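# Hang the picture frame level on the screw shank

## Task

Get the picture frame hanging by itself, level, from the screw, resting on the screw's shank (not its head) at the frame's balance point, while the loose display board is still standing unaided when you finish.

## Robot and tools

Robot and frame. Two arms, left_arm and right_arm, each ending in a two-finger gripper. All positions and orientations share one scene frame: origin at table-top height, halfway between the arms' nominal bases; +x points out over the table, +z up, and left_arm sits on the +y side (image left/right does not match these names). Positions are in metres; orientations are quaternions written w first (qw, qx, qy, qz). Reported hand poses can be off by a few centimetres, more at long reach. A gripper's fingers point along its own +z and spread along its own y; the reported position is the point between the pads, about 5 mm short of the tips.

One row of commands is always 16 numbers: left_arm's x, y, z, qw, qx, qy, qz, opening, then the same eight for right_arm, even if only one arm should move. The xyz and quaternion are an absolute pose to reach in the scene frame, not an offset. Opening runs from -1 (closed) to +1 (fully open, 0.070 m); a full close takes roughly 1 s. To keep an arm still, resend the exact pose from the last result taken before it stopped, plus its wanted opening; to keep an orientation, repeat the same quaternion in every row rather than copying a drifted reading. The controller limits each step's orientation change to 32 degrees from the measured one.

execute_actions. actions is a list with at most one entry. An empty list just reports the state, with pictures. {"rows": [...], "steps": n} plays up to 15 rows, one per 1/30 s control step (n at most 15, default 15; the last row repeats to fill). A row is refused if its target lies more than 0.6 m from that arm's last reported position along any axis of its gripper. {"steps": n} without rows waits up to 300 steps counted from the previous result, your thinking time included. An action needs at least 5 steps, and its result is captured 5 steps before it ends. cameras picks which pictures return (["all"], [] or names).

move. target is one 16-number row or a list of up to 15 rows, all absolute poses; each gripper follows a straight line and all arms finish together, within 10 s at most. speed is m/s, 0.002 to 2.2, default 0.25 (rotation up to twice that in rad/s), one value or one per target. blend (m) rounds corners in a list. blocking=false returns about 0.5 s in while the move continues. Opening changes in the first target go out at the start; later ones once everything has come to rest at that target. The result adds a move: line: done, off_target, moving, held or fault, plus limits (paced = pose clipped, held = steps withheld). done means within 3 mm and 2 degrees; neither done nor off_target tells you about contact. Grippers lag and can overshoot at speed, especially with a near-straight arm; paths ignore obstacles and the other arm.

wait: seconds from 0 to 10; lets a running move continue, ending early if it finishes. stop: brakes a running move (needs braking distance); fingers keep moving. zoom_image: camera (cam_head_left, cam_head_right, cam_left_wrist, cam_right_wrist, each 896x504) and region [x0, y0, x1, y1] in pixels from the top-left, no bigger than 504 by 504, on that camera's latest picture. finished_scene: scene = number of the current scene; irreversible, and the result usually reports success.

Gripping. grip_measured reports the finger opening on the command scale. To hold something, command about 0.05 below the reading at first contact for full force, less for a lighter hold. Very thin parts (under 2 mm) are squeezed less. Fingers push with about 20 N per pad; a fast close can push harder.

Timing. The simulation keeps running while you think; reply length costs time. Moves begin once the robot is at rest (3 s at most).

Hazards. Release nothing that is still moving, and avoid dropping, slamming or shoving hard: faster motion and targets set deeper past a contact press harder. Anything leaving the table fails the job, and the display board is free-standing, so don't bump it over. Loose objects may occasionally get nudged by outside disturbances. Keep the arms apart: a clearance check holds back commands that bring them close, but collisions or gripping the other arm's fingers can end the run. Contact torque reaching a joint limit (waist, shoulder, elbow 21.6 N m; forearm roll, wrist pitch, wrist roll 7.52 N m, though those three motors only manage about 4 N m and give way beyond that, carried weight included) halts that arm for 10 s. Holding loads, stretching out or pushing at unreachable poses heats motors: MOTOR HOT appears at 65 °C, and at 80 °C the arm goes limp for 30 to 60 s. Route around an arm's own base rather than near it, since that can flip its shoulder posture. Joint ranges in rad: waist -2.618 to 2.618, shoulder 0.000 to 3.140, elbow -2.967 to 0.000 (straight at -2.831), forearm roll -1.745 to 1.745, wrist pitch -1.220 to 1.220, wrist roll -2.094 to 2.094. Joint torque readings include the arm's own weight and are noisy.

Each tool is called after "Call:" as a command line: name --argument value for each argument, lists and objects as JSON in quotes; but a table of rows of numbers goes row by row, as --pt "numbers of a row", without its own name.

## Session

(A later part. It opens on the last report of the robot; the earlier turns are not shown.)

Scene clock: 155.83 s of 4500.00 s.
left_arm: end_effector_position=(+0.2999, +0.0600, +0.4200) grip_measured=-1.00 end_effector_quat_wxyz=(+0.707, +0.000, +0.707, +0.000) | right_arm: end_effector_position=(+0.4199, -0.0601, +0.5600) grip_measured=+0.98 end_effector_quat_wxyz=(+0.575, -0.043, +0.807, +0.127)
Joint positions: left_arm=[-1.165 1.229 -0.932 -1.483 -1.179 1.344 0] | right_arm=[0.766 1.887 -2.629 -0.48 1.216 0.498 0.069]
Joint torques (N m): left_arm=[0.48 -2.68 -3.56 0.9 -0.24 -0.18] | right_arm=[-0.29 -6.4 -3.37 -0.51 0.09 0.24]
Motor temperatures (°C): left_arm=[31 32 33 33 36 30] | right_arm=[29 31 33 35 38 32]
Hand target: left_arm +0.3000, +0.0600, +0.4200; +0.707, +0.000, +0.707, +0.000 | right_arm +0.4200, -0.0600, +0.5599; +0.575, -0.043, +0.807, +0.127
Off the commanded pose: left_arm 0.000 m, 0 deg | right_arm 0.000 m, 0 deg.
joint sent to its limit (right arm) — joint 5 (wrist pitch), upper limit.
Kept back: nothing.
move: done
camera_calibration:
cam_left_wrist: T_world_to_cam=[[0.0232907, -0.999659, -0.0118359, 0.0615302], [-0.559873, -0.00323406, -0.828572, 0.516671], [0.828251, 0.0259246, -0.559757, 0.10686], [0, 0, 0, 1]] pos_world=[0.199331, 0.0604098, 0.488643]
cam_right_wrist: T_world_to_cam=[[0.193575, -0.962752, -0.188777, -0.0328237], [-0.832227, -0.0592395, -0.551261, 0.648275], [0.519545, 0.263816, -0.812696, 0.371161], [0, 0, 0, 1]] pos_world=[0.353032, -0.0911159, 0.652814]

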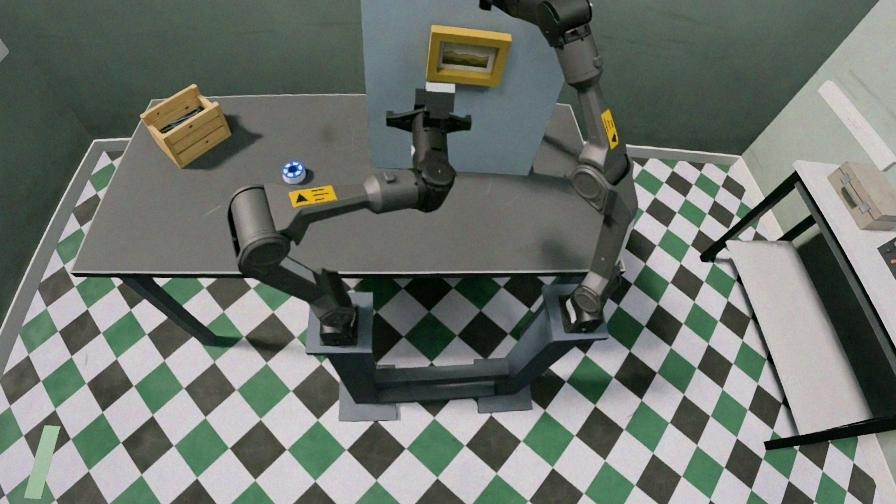

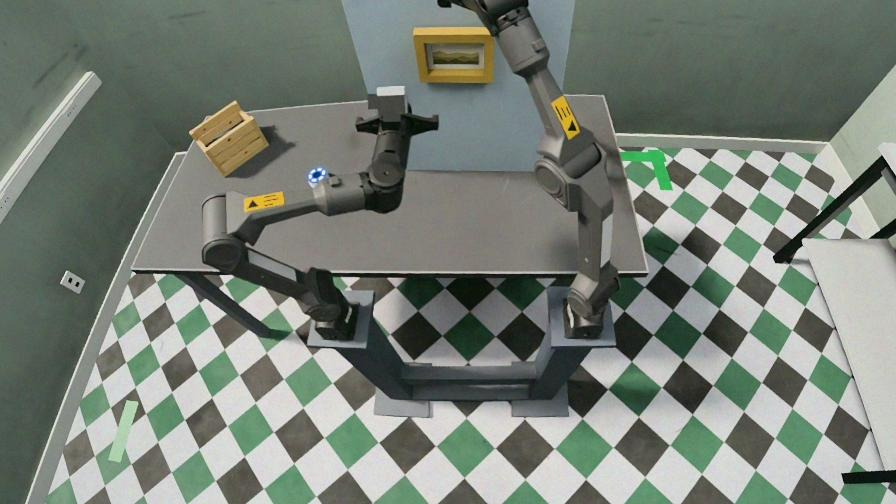

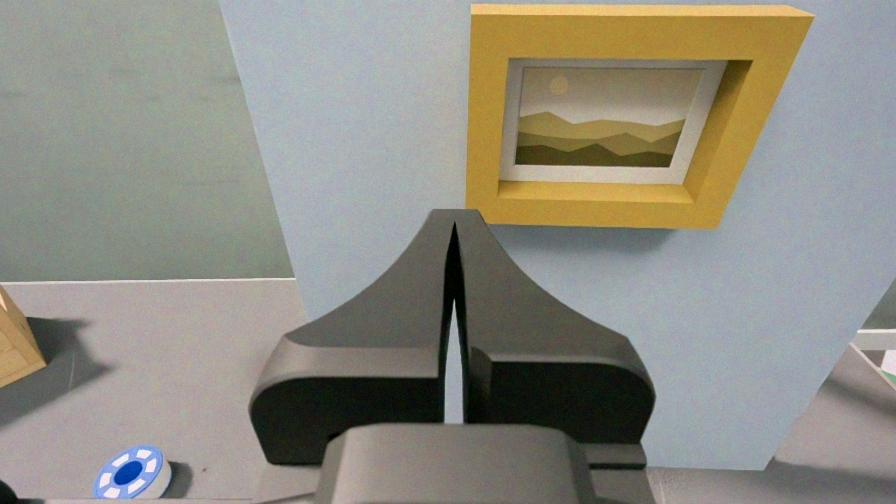

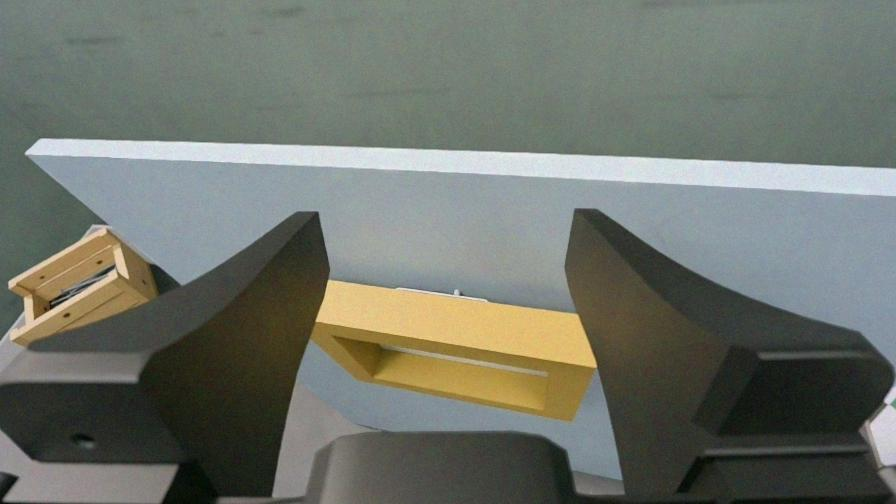

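Call:
move --pt "0.40 0.06 0.50 0.7071 0 0.7071 0 -1 0.42 -0.06 0.56 0.575 -0.043 0.807 0.127 0.98" --pt "0.457 0.047 0.485 0.7071 0 0.7071 0 -1 0.42 -0.06 0.56 0.575 -0.043 0.807 0.127 0.98" --pt "0.457 0.047 0.472 0.7071 0 0.7071 0 -1 0.42 -0.06 0.56 0.575 -0.043 0.807 0.127 0.98" --cameras '["cam_left_wrist","cam_right_wrist"]' --speed '[0.25,0.1,0.03]'

Call:
zoom_image --camera "cam_left_wrist" --region '[500, 230, 896, 380]'

Scene clock: 159.67 s of 4500.00 s.
left_arm: end_effector_position=(+0.4574, +0.0472, +0.4713) grip_measured=-1.00 end_effector_quat_wxyz=(+0.707, +0.000, +0.707, +0.000) | right_arm: end_effector_position=(+0.4199, -0.0601, +0.5600) grip_measured=+0.98 end_effector_quat_wxyz=(+0.575, -0.043, +0.807, +0.127)
Joint positions: left_arm=[-0.679 1.606 -1.508 -1.558 -0.685 1.554 0] | right_arm=[0.766 1.887 -2.629 -0.48 1.216 0.498 0.069]
Joint torques (N m): left_arm=[-0.81 -7.51 -3.47 0.41 -0.01 0.01] | right_arm=[-0.27 -6.46 -3.36 -0.5 0.1 0.23]
Motor temperatures (°C): left_arm=[31 32 33 33 36 30] | right_arm=[29 31 33 35 38 32]
Hand target: left_arm +0.4570, +0.0470, +0.4720; +0.707, +0.000, +0.707, +0.000 | right_arm +0.4200, -0.0600, +0.5599; +0.575, -0.043, +0.807, +0.127
Off the commanded pose: left_arm 0.001 m, 0 deg | right_arm 0.000 m, 0 deg.
joint sent to its limit (right arm) — joint 5 (wrist pitch), upper limit.
Kept back: nothing.
move: done
camera_calibration:
cam_left_wrist: T_world_to_cam=[[0.0243675, -0.999637, -0.0115228, 0.0450191], [-0.560802, -0.00412666, -0.82794, 0.647568], [0.827591, 0.0266368, -0.560699, 0.00620029], [0, 0, 0, 1]] pos_world=[0.356929, 0.0475098, 0.540143]
cam_right_wrist: T_world_to_cam=[[0.193575, -0.962752, -0.188777, -0.0328237], [-0.832227, -0.0592395, -0.551261, 0.648275], [0.519545, 0.263816, -0.812696, 0.371161], [0, 0, 0, 1]] pos_world=[0.353032, -0.0911159, 0.652814]
Images, in order (width x height): cam_left_wrist 896x504, cam_right_wrist 896x504.

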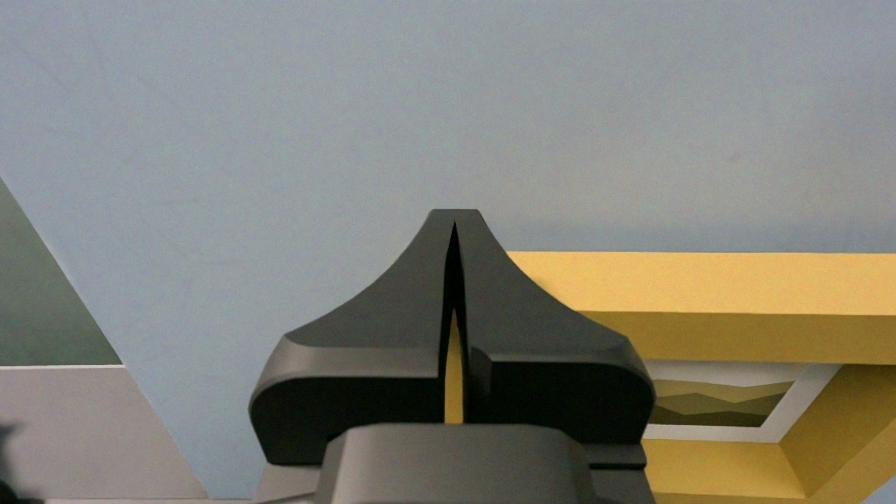

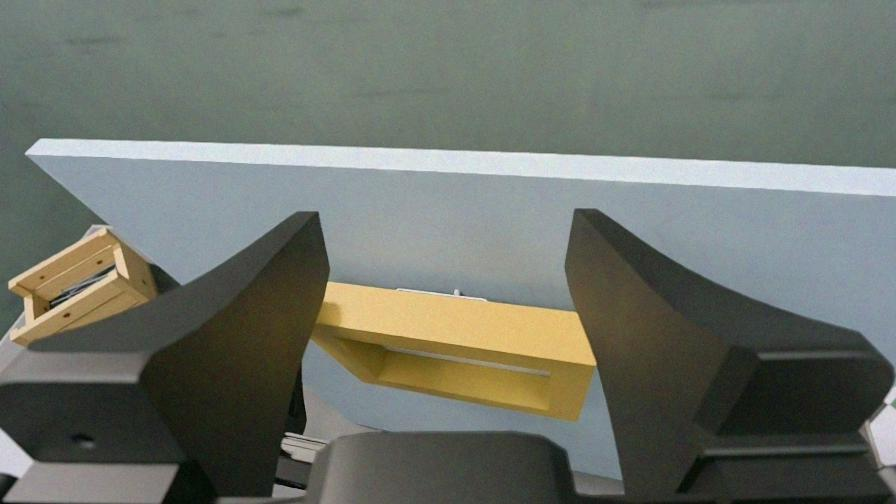

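Scaled by 1.273 from the camera's 896x504 image, which has a finer 1280x720 frame.

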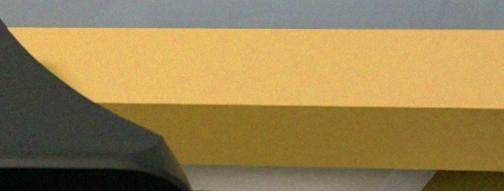

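Call:
move --pt "0.457 0.047 0.4703 0.7071 0 0.7071 0 -1 0.42 -0.06 0.56 0.575 -0.043 0.807 0.127 0.98" --pt "0.457 0.047 0.487 0.7071 0 0.7071 0 -1 0.42 -0.06 0.56 0.575 -0.043 0.807 0.127 0.98" --cameras '["cam_left_wrist","cam_right_wrist"]' --speed '[0.02,0.04]'

Call:
zoom_image --camera "cam_left_wrist" --region '[500, 230, 896, 380]'

Call:
zoom_image --camera "cam_right_wrist" --region '[375, 265, 515, 318]'

Scene clock: 161.87 s of 4500.00 s.
left_arm: end_effector_position=(+0.4568, +0.0475, +0.4880) grip_measured=-1.00 end_effector_quat_wxyz=(+0.708, +0.000, +0.707, +0.000) | right_arm: end_effector_position=(+0.4199, -0.0601, +0.5600) grip_measured=+0.98 end_effector_quat_wxyz=(+0.575, -0.043, +0.807, +0.127)
Joint positions: left_arm=[-0.679 1.61 -1.576 -1.634 -0.686 1.653 0] | right_arm=[0.766 1.887 -2.629 -0.48 1.216 0.498 0.069]
Joint torques (N m): left_arm=[-0.55 -5.76 -2.83 0.67 -0.15 -0.23] | right_arm=[-0.31 -6.48 -3.34 -0.5 0.09 0.21]
Motor temperatures (°C): left_arm=[31 32 33 33 36 30] | right_arm=[29 31 33 35 38 32]
Hand target: left_arm +0.4570, +0.0470, +0.4870; +0.707, +0.000, +0.707, +0.000 | right_arm +0.4200, -0.0600, +0.5599; +0.575, -0.043, +0.807, +0.127
Off the commanded pose: left_arm 0.001 m, 0 deg | right_arm 0.000 m, 0 deg.
joint sent to its limit (right arm) — joint 5 (wrist pitch), upper limit.
Kept back: nothing.
move: done
camera_calibration:
cam_left_wrist: T_world_to_cam=[[0.0236035, -0.999664, -0.0106773, 0.0454294], [-0.558896, -0.0043395, -0.829227, 0.660748], [0.828902, 0.0255402, -0.558811, 0.0145805], [0, 0, 0, 1]] pos_world=[0.356131, 0.0479091, 0.556543]
cam_right_wrist: T_world_to_cam=[[0.193575, -0.962752, -0.188777, -0.0328237], [-0.832227, -0.0592395, -0.551261, 0.648275], [0.519545, 0.263816, -0.812696, 0.371161], [0, 0, 0, 1]] pos_world=[0.353032, -0.0911159, 0.652814]
Images, in order (width x height): cam_left_wrist 896x504, cam_right_wrist 896x504.

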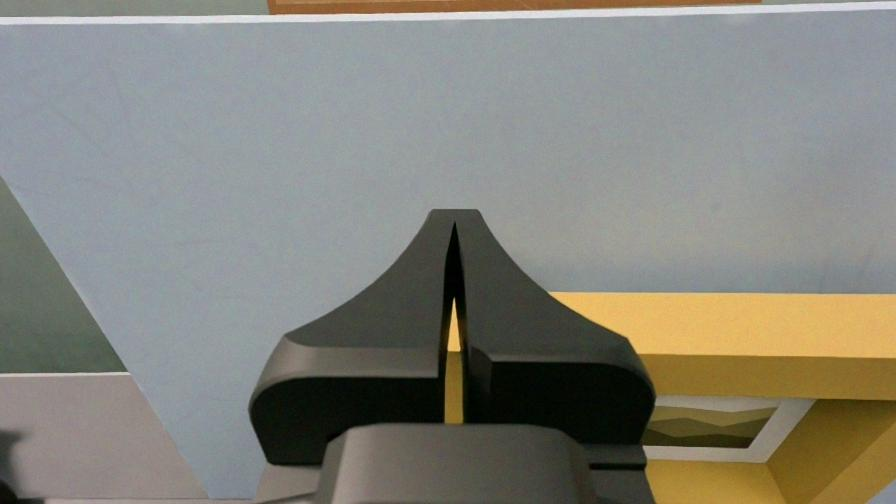

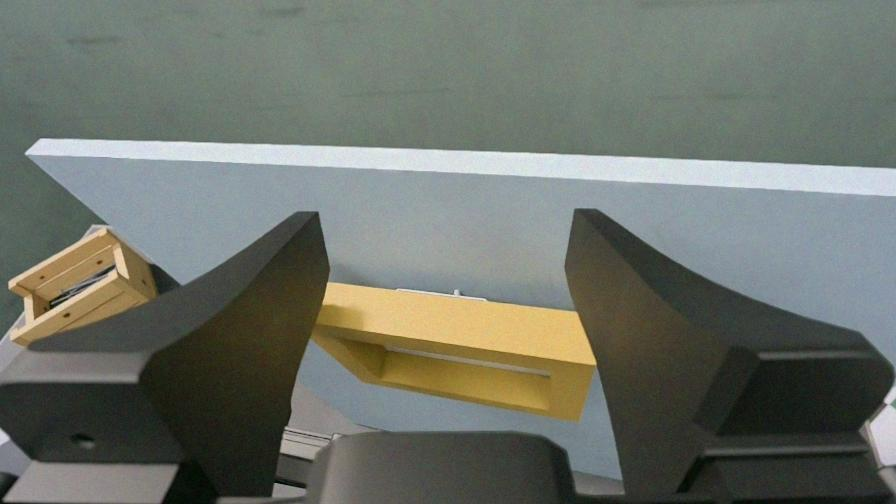

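Scaled by 1.273 from the camera's 896x504 image, which has a finer 1280x720 frame.

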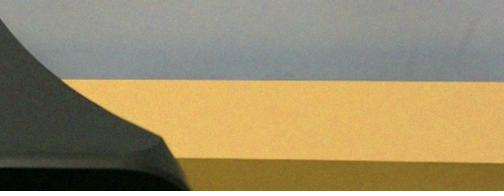

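Scaled by 3.600 from the camera's 896x504 image, which has a finer 1280x720 frame.

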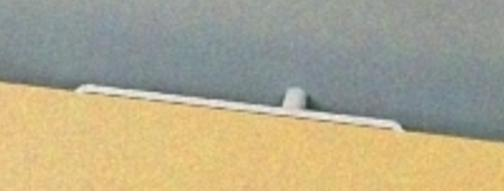

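Call:
move --pt "0.457 0.047 0.473 0.7071 0 0.7071 0 -1 0.42 -0.06 0.56 0.575 -0.043 0.807 0.127 0.98" --pt "0.457 0.047 0.4685 0.7071 0 0.7071 0 -1 0.42 -0.06 0.56 0.575 -0.043 0.807 0.127 0.98" --pt "0.457 0.047 0.487 0.7071 0 0.7071 0 -1 0.42 -0.06 0.56 0.575 -0.043 0.807 0.127 0.98" --cameras '["cam_left_wrist","cam_right_wrist"]' --speed '[0.06,0.02,0.04]'

Call:
zoom_image --camera "cam_left_wrist" --region '[500, 230, 896, 380]'

Call:
zoom_image --camera "cam_left_wrist" --region '[0, 0, 500, 40]'

Call:
zoom_image --camera "cam_left_wrist" --region '[396, 0, 896, 40]'

Call:
zoom_image --camera "cam_right_wrist" --region '[375, 265, 515, 318]'

Scene clock: 163.90 s of 4500.00 s.
left_arm: end_effector_position=(+0.4570, +0.0474, +0.4876) grip_measured=-1.00 end_effector_quat_wxyz=(+0.707, +0.000, +0.707, +0.000) | right_arm: end_effector_position=(+0.4199, -0.0601, +0.5600) grip_measured=+0.98 end_effector_quat_wxyz=(+0.575, -0.043, +0.807, +0.127)
Joint positions: left_arm=[-0.679 1.611 -1.576 -1.634 -0.686 1.653 0] | right_arm=[0.766 1.887 -2.629 -0.48 1.216 0.498 0.069]
Joint torques (N m): left_arm=[-0.58 -5.96 -2.91 0.68 -0.22 -0.18] | right_arm=[-0.26 -6.52 -3.38 -0.49 0.09 0.2]
Motor temperatures (°C): left_arm=[31 32 33 33 36 30] | right_arm=[29 31 33 35 38 32]
Hand target: left_arm +0.4570, +0.0470, +0.4870; +0.707, +0.000, +0.707, +0.000 | right_arm +0.4200, -0.0600, +0.5599; +0.575, -0.043, +0.807, +0.127
Off the commanded pose: left_arm 0.001 m, 0 deg | right_arm 0.000 m, 0 deg.
joint sent to its limit (right arm) — joint 5 (wrist pitch), upper limit.
Kept back: nothing.
move: done
camera_calibration:
cam_left_wrist: T_world_to_cam=[[0.0236151, -0.999658, -0.0111905, 0.045603], [-0.559382, -0.00393539, -0.8289, 0.660583], [0.828573, 0.0258343, -0.559284, 0.0146165], [0, 0, 0, 1]] pos_world=[0.356331, 0.0478094, 0.556243]
cam_right_wrist: T_world_to_cam=[[0.193575, -0.962752, -0.188777, -0.0328237], [-0.832227, -0.0592395, -0.551261, 0.648275], [0.519545, 0.263816, -0.812696, 0.371161], [0, 0, 0, 1]] pos_world=[0.353032, -0.0911159, 0.652814]
Images, in order (width x height): cam_left_wrist 896x504, cam_right_wrist 896x504.

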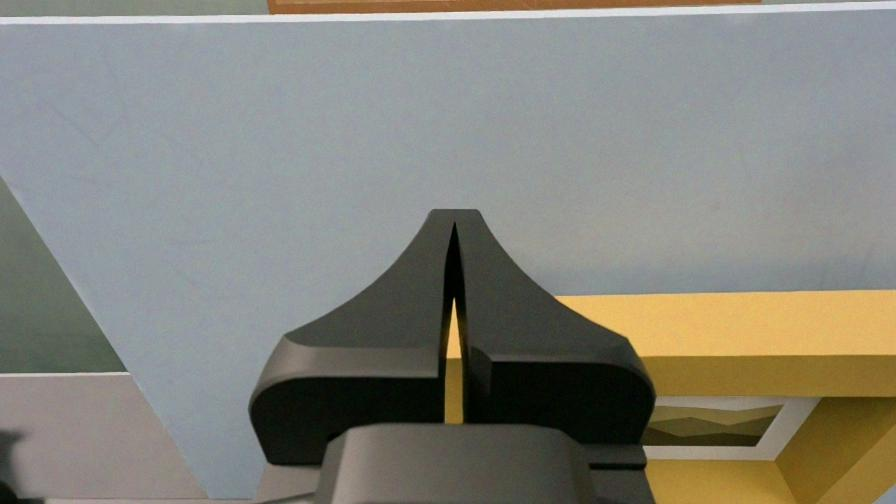

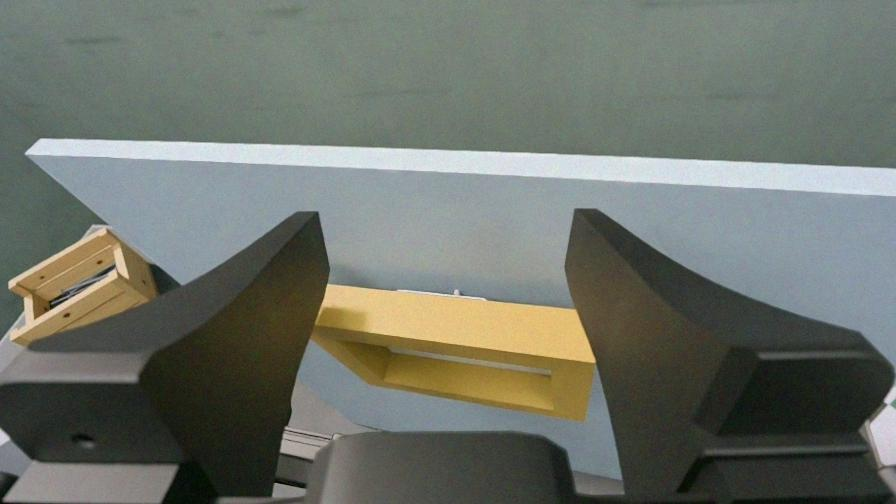

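Scaled by 1.273 from the camera's 896x504 image, which has a finer 1280x720 frame.

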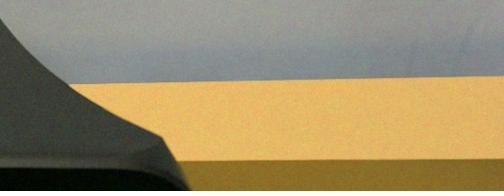

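Scaled by 1.008 from the camera's 896x504 image, which has a finer 1280x720 frame.

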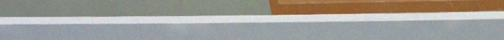

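Scaled by 1.008 from the camera's 896x504 image, which has a finer 1280x720 frame.

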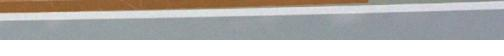

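Scaled by 3.600 from the camera's 896x504 image, which has a finer 1280x720 frame.

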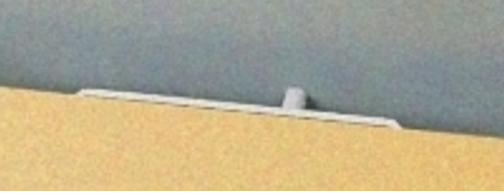

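Call:
move --pt "0.40 0.06 0.50 0.7071 0 0.7071 0 -1 0.41 -0.07 0.575 0.575 -0.043 0.807 0.127 0.98" --pt "0.30 0.08 0.44 0.7071 0 0.7071 0 -1 0.33 -0.22 0.55 0.5 -0.043 0.83 0.127 0.98" --pt "0.25 0.14 0.46 0.7071 0 0.7071 0 -1 0.33 -0.36 0.42 0.3214 0 0.947 0 0.98" --speed '[0.1,0.25,0.3]'

Call:
zoom_image --camera "cam_left_wrist" --region '[520, 20, 860, 260]'

Call:
zoom_image --camera "cam_head_right" --region '[340, 0, 620, 190]'

Call:
zoom_image --camera "cam_head_left" --region '[340, 0, 620, 190]'

Scene clock: 167.03 s of 4500.00 s.
left_arm: end_effector_position=(+0.2505, +0.1410, +0.4607) grip_measured=-1.00 end_effector_quat_wxyz=(+0.709, +0.019, +0.705, -0.020) | right_arm: end_effector_position=(+0.3303, -0.3603, +0.4185) grip_measured=+0.98 end_effector_quat_wxyz=(+0.386, +0.007, +0.922, -0.020)
Joint positions: left_arm=[-1.266 0.841 -0.872 -1.608 -1.218 1.693 0] | right_arm=[-0.258 1.249 -1.583 0.168 1.215 -0.261 0.069]
Joint torques (N m): left_arm=[0.12 0.3 -2.32 0.81 -0.05 -0.18] | right_arm=[0.68 -3.91 -4.38 0.19 -0.19 0.26]
Motor temperatures (°C): left_arm=[31 32 33 33 36 30] | right_arm=[29 31 33 35 38 32]
Hand target: left_arm +0.2508, +0.1402, +0.4600; +0.709, +0.020, +0.705, -0.020 | right_arm +0.3301, -0.3599, +0.4196; +0.387, +0.007, +0.922, -0.020
Off the commanded pose: left_arm 0.001 m, 3 deg | right_arm 0.002 m, 8 deg.
joint sent to its limit (left arm) — joint 5 (wrist pitch), lower limit.
joint sent to its limit (right arm) — joint 5 (wrist pitch), upper limit.
Kept back: nothing.
move: off_target (left_arm, right_arm)
camera_calibration:
cam_left_wrist: T_world_to_cam=[[-0.0323388, -0.999431, -0.00961904, 0.15704], [-0.554356, 0.0259438, -0.831875, 0.519043], [0.831651, -0.0215695, -0.55488, 0.172028], [0, 0, 0, 1]] pos_world=[0.149746, 0.147195, 0.528744]
cam_right_wrist: T_world_to_cam=[[-0.0624299, -0.99798, 0.0117853, -0.343183], [-0.988827, 0.0602471, -0.136353, 0.399114], [0.135368, -0.0201661, -0.99059, 0.480985], [0, 0, 0, 1]] pos_world=[0.30812, -0.356835, 0.534924]

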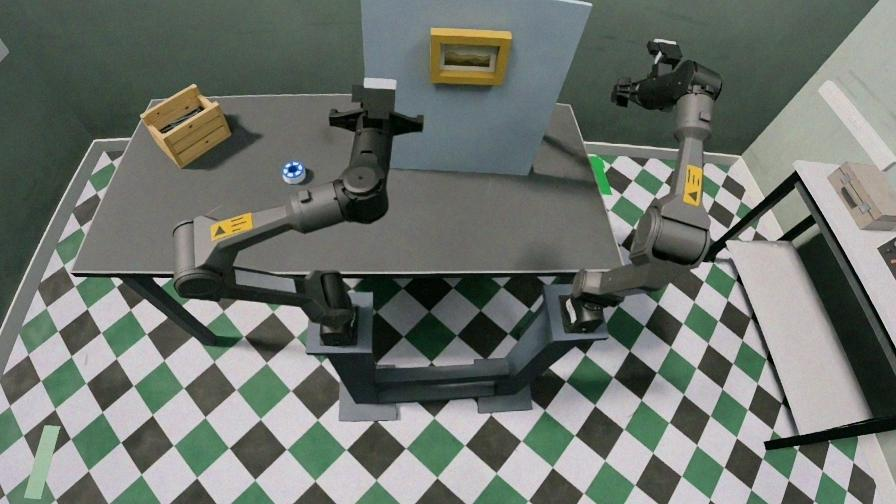

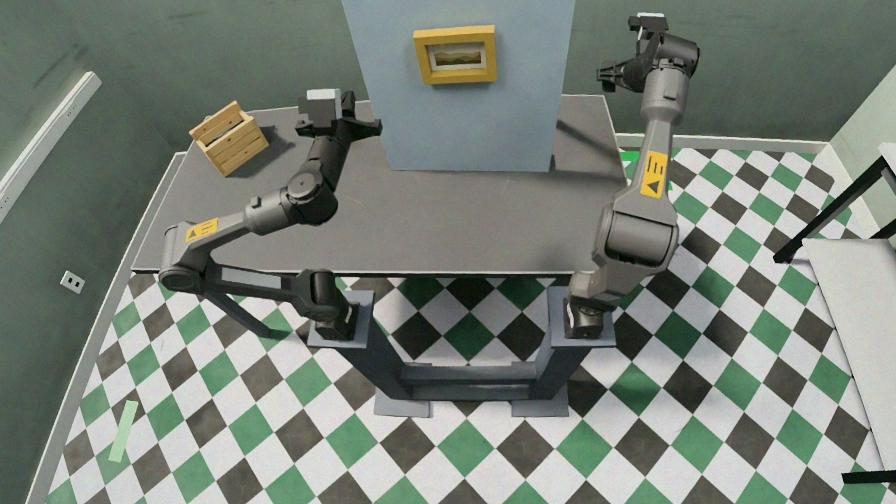

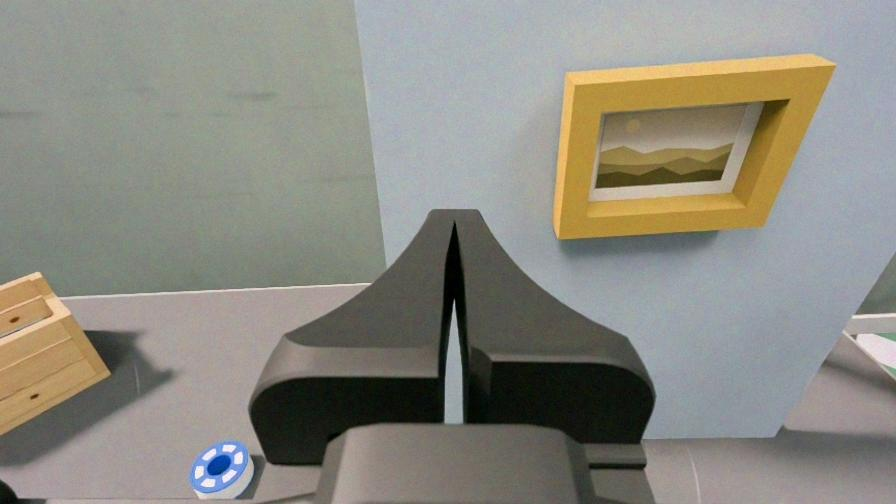

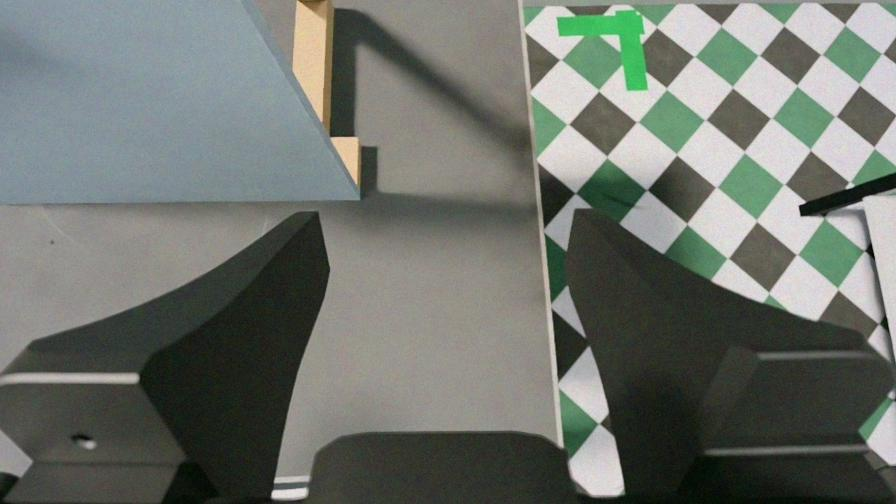

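Scaled by 1.482 from the camera's 896x504 image, which has a finer 1280x720 frame.

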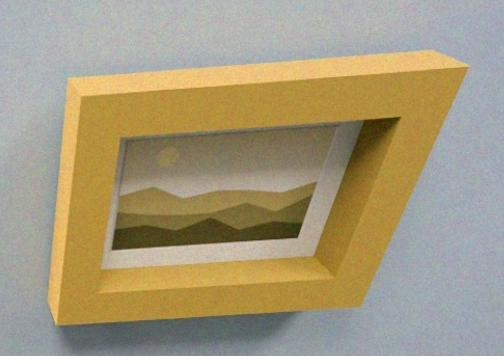

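Scaled by 1.800 from the camera's 896x504 image, which has a finer 1280x720 frame.

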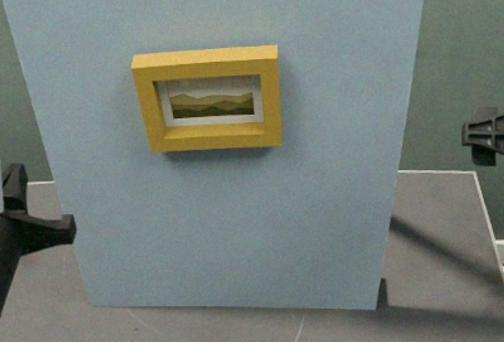

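Scaled by 1.800 from the camera's 896x504 image, which has a finer 1280x720 frame.

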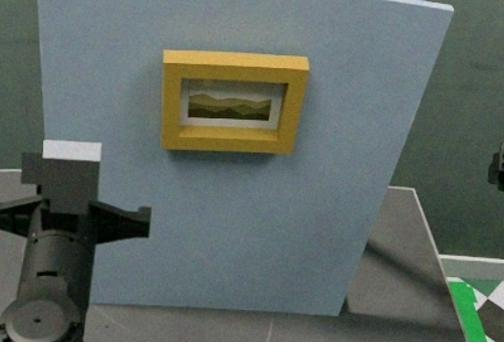

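Call:
move --pt "0.32 0.0 0.50 0.7071 0 0.7071 0 -1 0.33 -0.36 0.42 0.386 0.007 0.922 -0.02 0.98" --pt "0.42 -0.09 0.50 0.7071 0 0.7071 0 -1 0.33 -0.36 0.42 0.386 0.007 0.922 -0.02 0.98" --pt "0.455 -0.10 0.488 0.7071 0 0.7071 0 -1 0.33 -0.36 0.42 0.386 0.007 0.922 -0.02 0.98" --cameras '["cam_left_wrist"]' --speed '[0.3,0.2,0.1]'

Scene clock: 170.87 s of 4500.00 s.
left_arm: end_effector_position=(+0.4556, -0.1001, +0.4873) grip_measured=-1.00 end_effector_quat_wxyz=(+0.707, +0.000, +0.707, +0.001) | right_arm: end_effector_position=(+0.3302, -0.3602, +0.4195) grip_measured=+0.98 end_effector_quat_wxyz=(+0.387, +0.007, +0.922, -0.021)
Joint positions: left_arm=[-0.965 2.084 -2.268 -1.752 -0.996 1.897 0] | right_arm=[-0.258 1.248 -1.585 0.168 1.215 -0.261 0.069]
Joint torques (N m): left_arm=[-1.08 -10.17 -2.54 0.58 0.16 -0.16] | right_arm=[0.69 -3.79 -4.39 0 0.09 0.26]
Motor temperatures (°C): left_arm=[31 32 33 33 36 30] | right_arm=[29 31 33 34 38 32]
Hand target: left_arm +0.4550, -0.1000, +0.4880; +0.707, +0.000, +0.707, +0.000 | right_arm +0.3300, -0.3600, +0.4199; +0.387, +0.007, +0.922, -0.020
Off the commanded pose: left_arm 0.001 m, 0 deg | right_arm 0.001 m, 0 deg.
joint sent to its limit (left arm) — joint 4 (forearm roll), lower limit.
joint sent to its limit (right arm) — joint 5 (wrist pitch), upper limit.
Kept back: nothing.
move: done
camera_calibration:
cam_left_wrist: T_world_to_cam=[[0.0236903, -0.999637, -0.0128367, -0.101027], [-0.559695, -0.00262257, -0.828694, 0.659154], [0.82836, 0.0268167, -0.559554, 0.0196633], [0, 0, 0, 1]] pos_world=[0.355031, -0.0997893, 0.555943]
Images, in order (width x height): cam_left_wrist 896x504.

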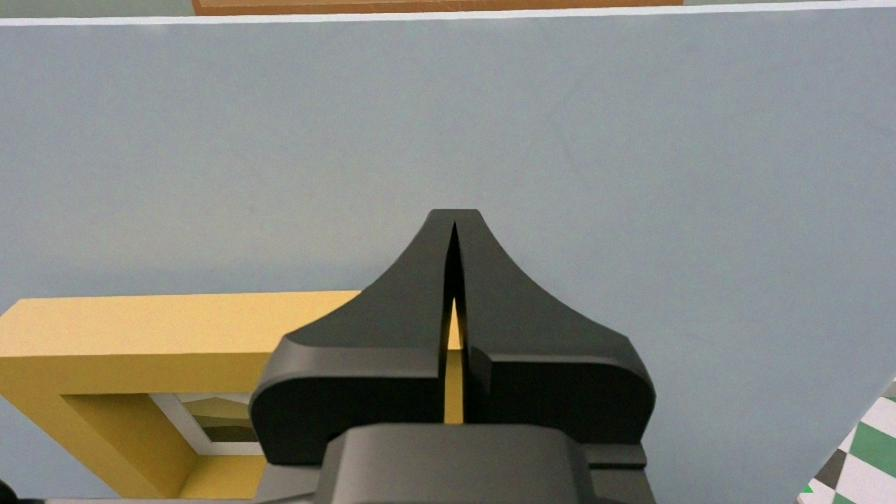

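Call:
move --pt "0.455 -0.10 0.479 0.7071 0 0.7071 0 -1 0.33 -0.36 0.42 0.386 0.007 0.922 -0.02 0.98" --pt "0.455 -0.10 0.4735 0.7071 0 0.7071 0 -1 0.33 -0.36 0.42 0.386 0.007 0.922 -0.02 0.98" --cameras '["cam_left_wrist"]' --speed '[0.05,0.02]'

Call:
move --pt "0.455 -0.10 0.488 0.7071 0 0.7071 0 -1 0.33 -0.36 0.42 0.386 0.007 0.922 -0.02 0.98" --cameras '["cam_left_wrist"]' --speed '[0.04]'

Call:
zoom_image --camera "cam_left_wrist" --region '[0, 250, 396, 400]'

Scene clock: 172.00 s of 4500.00 s.
left_arm: end_effector_position=(+0.4551, -0.1001, +0.4731) grip_measured=-1.00 end_effector_quat_wxyz=(+0.707, +0.000, +0.707, +0.000) | right_arm: end_effector_position=(+0.3302, -0.3602, +0.4195) grip_measured=+0.98 end_effector_quat_wxyz=(+0.387, +0.007, +0.922, -0.021)
Joint positions: left_arm=[-0.966 2.055 -2.16 -1.701 -0.984 1.803 0] | right_arm=[-0.258 1.248 -1.585 0.168 1.215 -0.261 0.069]
Joint torques (N m): left_arm=[-0.57 -10.01 -3.03 0.68 0.3 0] | right_arm=[0.68 -3.75 -4.38 0 0.09 0.24]
Motor temperatures (°C): left_arm=[31 32 33 33 36 30] | right_arm=[29 31 33 34 38 32]
Hand target: left_arm +0.4550, -0.1000, +0.4735; +0.707, +0.000, +0.707, +0.000 | right_arm +0.3300, -0.3600, +0.4199; +0.387, +0.007, +0.922, -0.020
Off the commanded pose: left_arm 0.000 m, 0 deg | right_arm 0.001 m, 0 deg.
joint sent to its limit (right arm) — joint 5 (wrist pitch), upper limit.
Kept back: nothing.
move: done
camera_calibration:
cam_left_wrist: T_world_to_cam=[[0.0233493, -0.999662, -0.0114051, -0.101757], [-0.560283, -0.00363667, -0.828294, 0.647135], [0.827972, 0.0257302, -0.560178, 0.0124697], [0, 0, 0, 1]] pos_world=[0.35463, -0.0996905, 0.541843]
Images, in order (width x height): cam_left_wrist 896x504.

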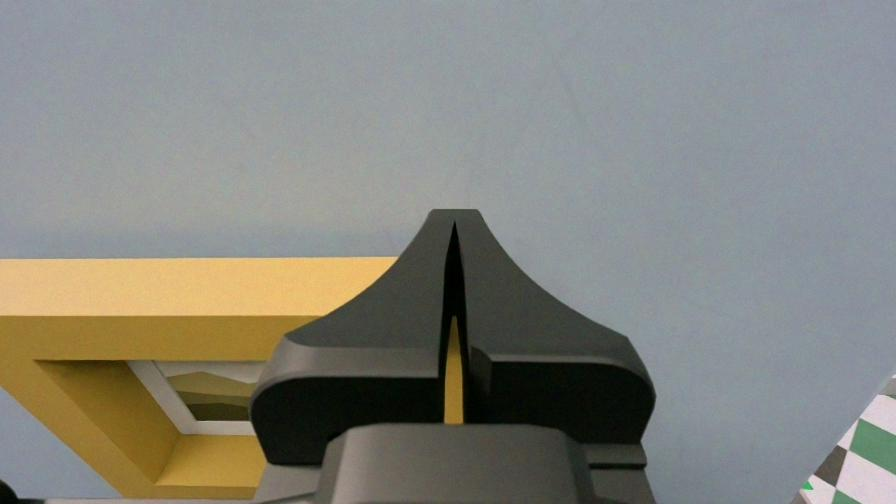

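Scene clock: 172.70 s of 4500.00 s.
left_arm: end_effector_position=(+0.4548, -0.0997, +0.4888) grip_measured=-1.00 end_effector_quat_wxyz=(+0.708, +0.000, +0.706, +0.000) | right_arm: end_effector_position=(+0.3302, -0.3602, +0.4195) grip_measured=+0.98 end_effector_quat_wxyz=(+0.387, +0.007, +0.922, -0.021)
Joint positions: left_arm=[-0.966 2.081 -2.268 -1.752 -0.996 1.898 0] | right_arm=[-0.258 1.248 -1.585 0.168 1.215 -0.261 0.069]
Joint torques (N m): left_arm=[-0.34 -8.29 -2.52 0.5 0.11 -0.17] | right_arm=[0.69 -3.75 -4.3 0.01 0.09 0.24]
Motor temperatures (°C): left_arm=[31 32 33 33 36 30] | right_arm=[29 31 33 34 38 32]
Hand target: left_arm +0.4550, -0.1000, +0.4880; +0.707, +0.000, +0.707, +0.000 | right_arm +0.3300, -0.3600, +0.4199; +0.387, +0.007, +0.922, -0.020
Off the commanded pose: left_arm 0.001 m, 0 deg | right_arm 0.001 m, 0 deg.
joint sent to its limit (left arm) — joint 4 (forearm roll), lower limit.
joint sent to its limit (right arm) — joint 5 (wrist pitch), upper limit.
Kept back: nothing.
move: done
camera_calibration:
cam_left_wrist: T_world_to_cam=[[0.0231363, -0.999674, -0.0108191, -0.101422], [-0.558372, -0.00394466, -0.829581, 0.659707], [0.829268, 0.0252345, -0.558281, 0.0199894], [0, 0, 0, 1]] pos_world=[0.354132, -0.0992909, 0.557343]
Images, in order (width x height): cam_left_wrist 896x504.

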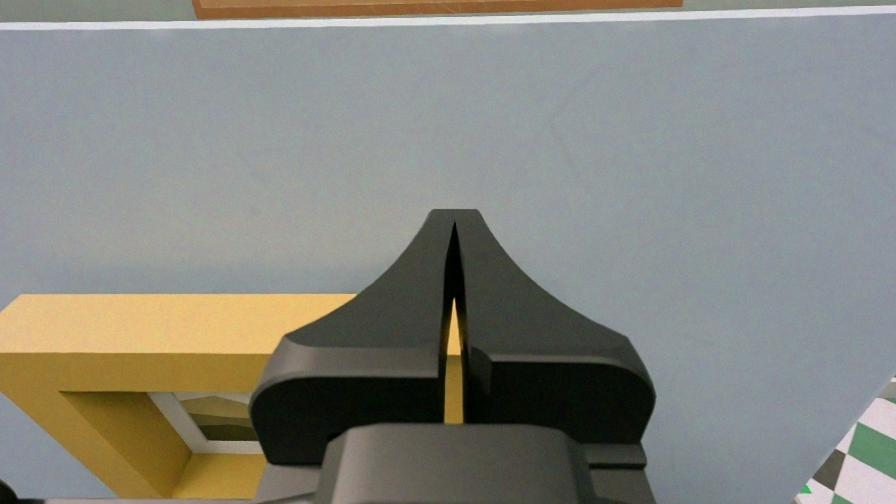

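Scaled by 1.273 from the camera's 896x504 image, which has a finer 1280x720 frame.

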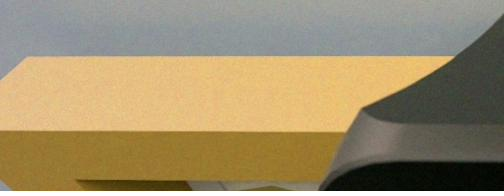

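Call:
move --pt "0.40 -0.06 0.50 0.7071 0 0.7071 0 -1 0.33 -0.36 0.42 0.386 0.007 0.922 -0.02 0.98" --pt "0.28 0.08 0.44 0.7071 0 0.7071 0 -1 0.33 -0.36 0.42 0.386 0.007 0.922 -0.02 0.98" --pt "0.25 0.14 0.46 0.7071 0 0.7071 0 -1 0.33 -0.36 0.42 0.386 0.007 0.922 -0.02 0.98" --speed '[0.1,0.25,0.25]' --cameras '["cam_left_wrist","cam_head_left","cam_head_right"]'

Call:
zoom_image --camera "cam_left_wrist" --region '[520, 20, 860, 260]'

Scene clock: 175.40 s of 4500.00 s.
left_arm: end_effector_position=(+0.2506, +0.1408, +0.4606) grip_measured=-1.00 end_effector_quat_wxyz=(+0.709, +0.019, +0.705, -0.020) | right_arm: end_effector_position=(+0.3302, -0.3602, +0.4195) grip_measured=+0.98 end_effector_quat_wxyz=(+0.387, +0.007, +0.922, -0.021)
Joint positions: left_arm=[-1.266 0.842 -0.873 -1.608 -1.217 1.693 0] | right_arm=[-0.258 1.248 -1.585 0.168 1.215 -0.261 0.069]
Joint torques (N m): left_arm=[-0.31 0.28 -2.16 0.81 0.01 -0.17] | right_arm=[0.66 -3.69 -4.3 0.02 0.09 0.23]
Motor temperatures (°C): left_arm=[31 32 33 33 36 30] | right_arm=[29 31 33 34 38 32]
Hand target: left_arm +0.2508, +0.1402, +0.4600; +0.709, +0.020, +0.705, -0.020 | right_arm +0.3300, -0.3600, +0.4199; +0.387, +0.007, +0.922, -0.020
Off the commanded pose: left_arm 0.001 m, 3 deg | right_arm 0.001 m, 0 deg.
joint sent to its limit (left arm) — joint 5 (wrist pitch), lower limit.
joint sent to its limit (right arm) — joint 5 (wrist pitch), upper limit.
Kept back: nothing.
move: off_target (left_arm)
camera_calibration:
cam_left_wrist: T_world_to_cam=[[-0.0325584, -0.999427, -0.00921635, 0.156661], [-0.554657, 0.0257385, -0.831681, 0.518993], [0.831442, -0.0219663, -0.555177, 0.172131], [0, 0, 0, 1]] pos_world=[0.149846, 0.146995, 0.528644]
Images, in order (width x height): cam_head_left 896x504, cam_head_right 896x504, cam_left_wrist 896x504.

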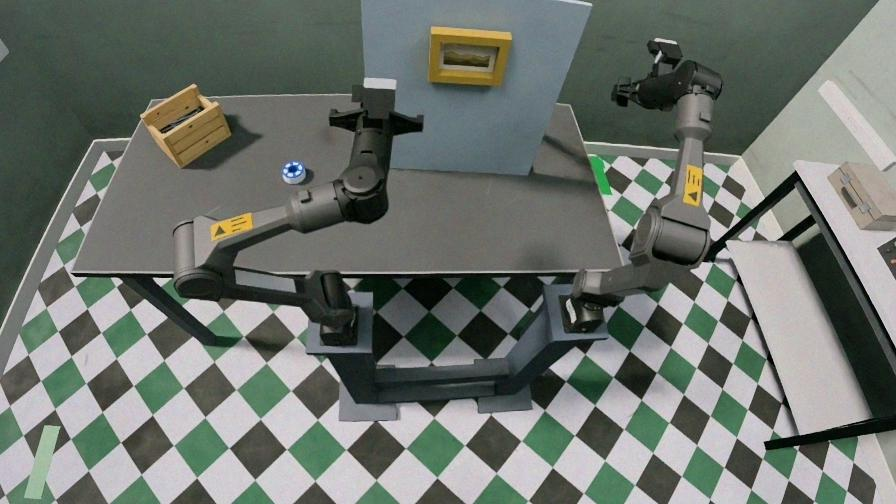

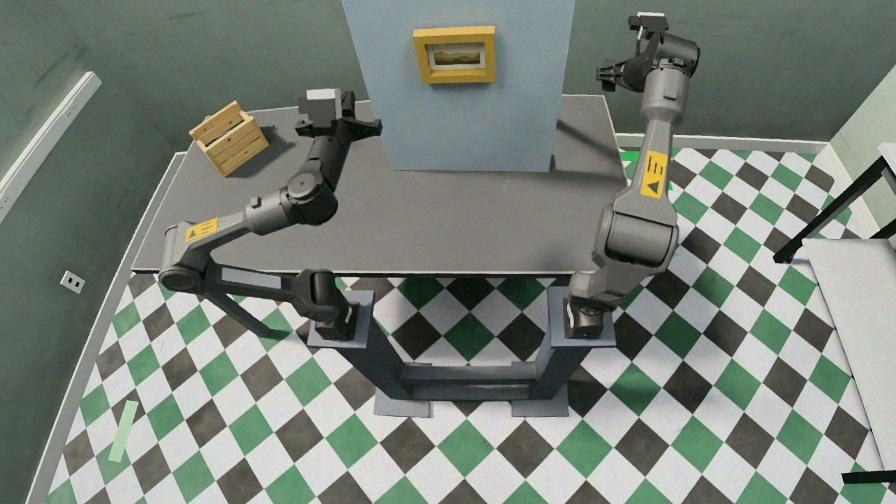

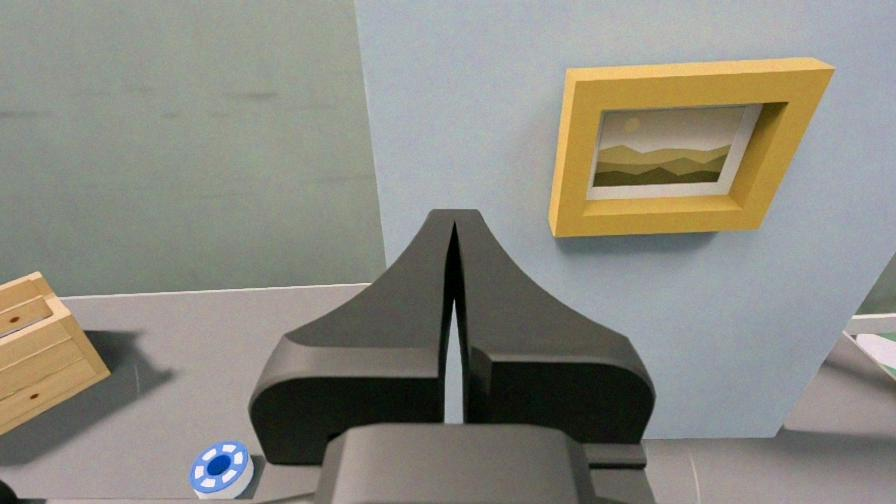

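Scaled by 1.482 from the camera's 896x504 image, which has a finer 1280x720 frame.

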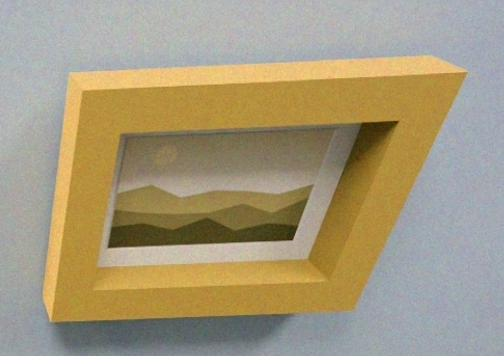

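Call:
finished_scene --scene 1

The scene is finished: the task was done.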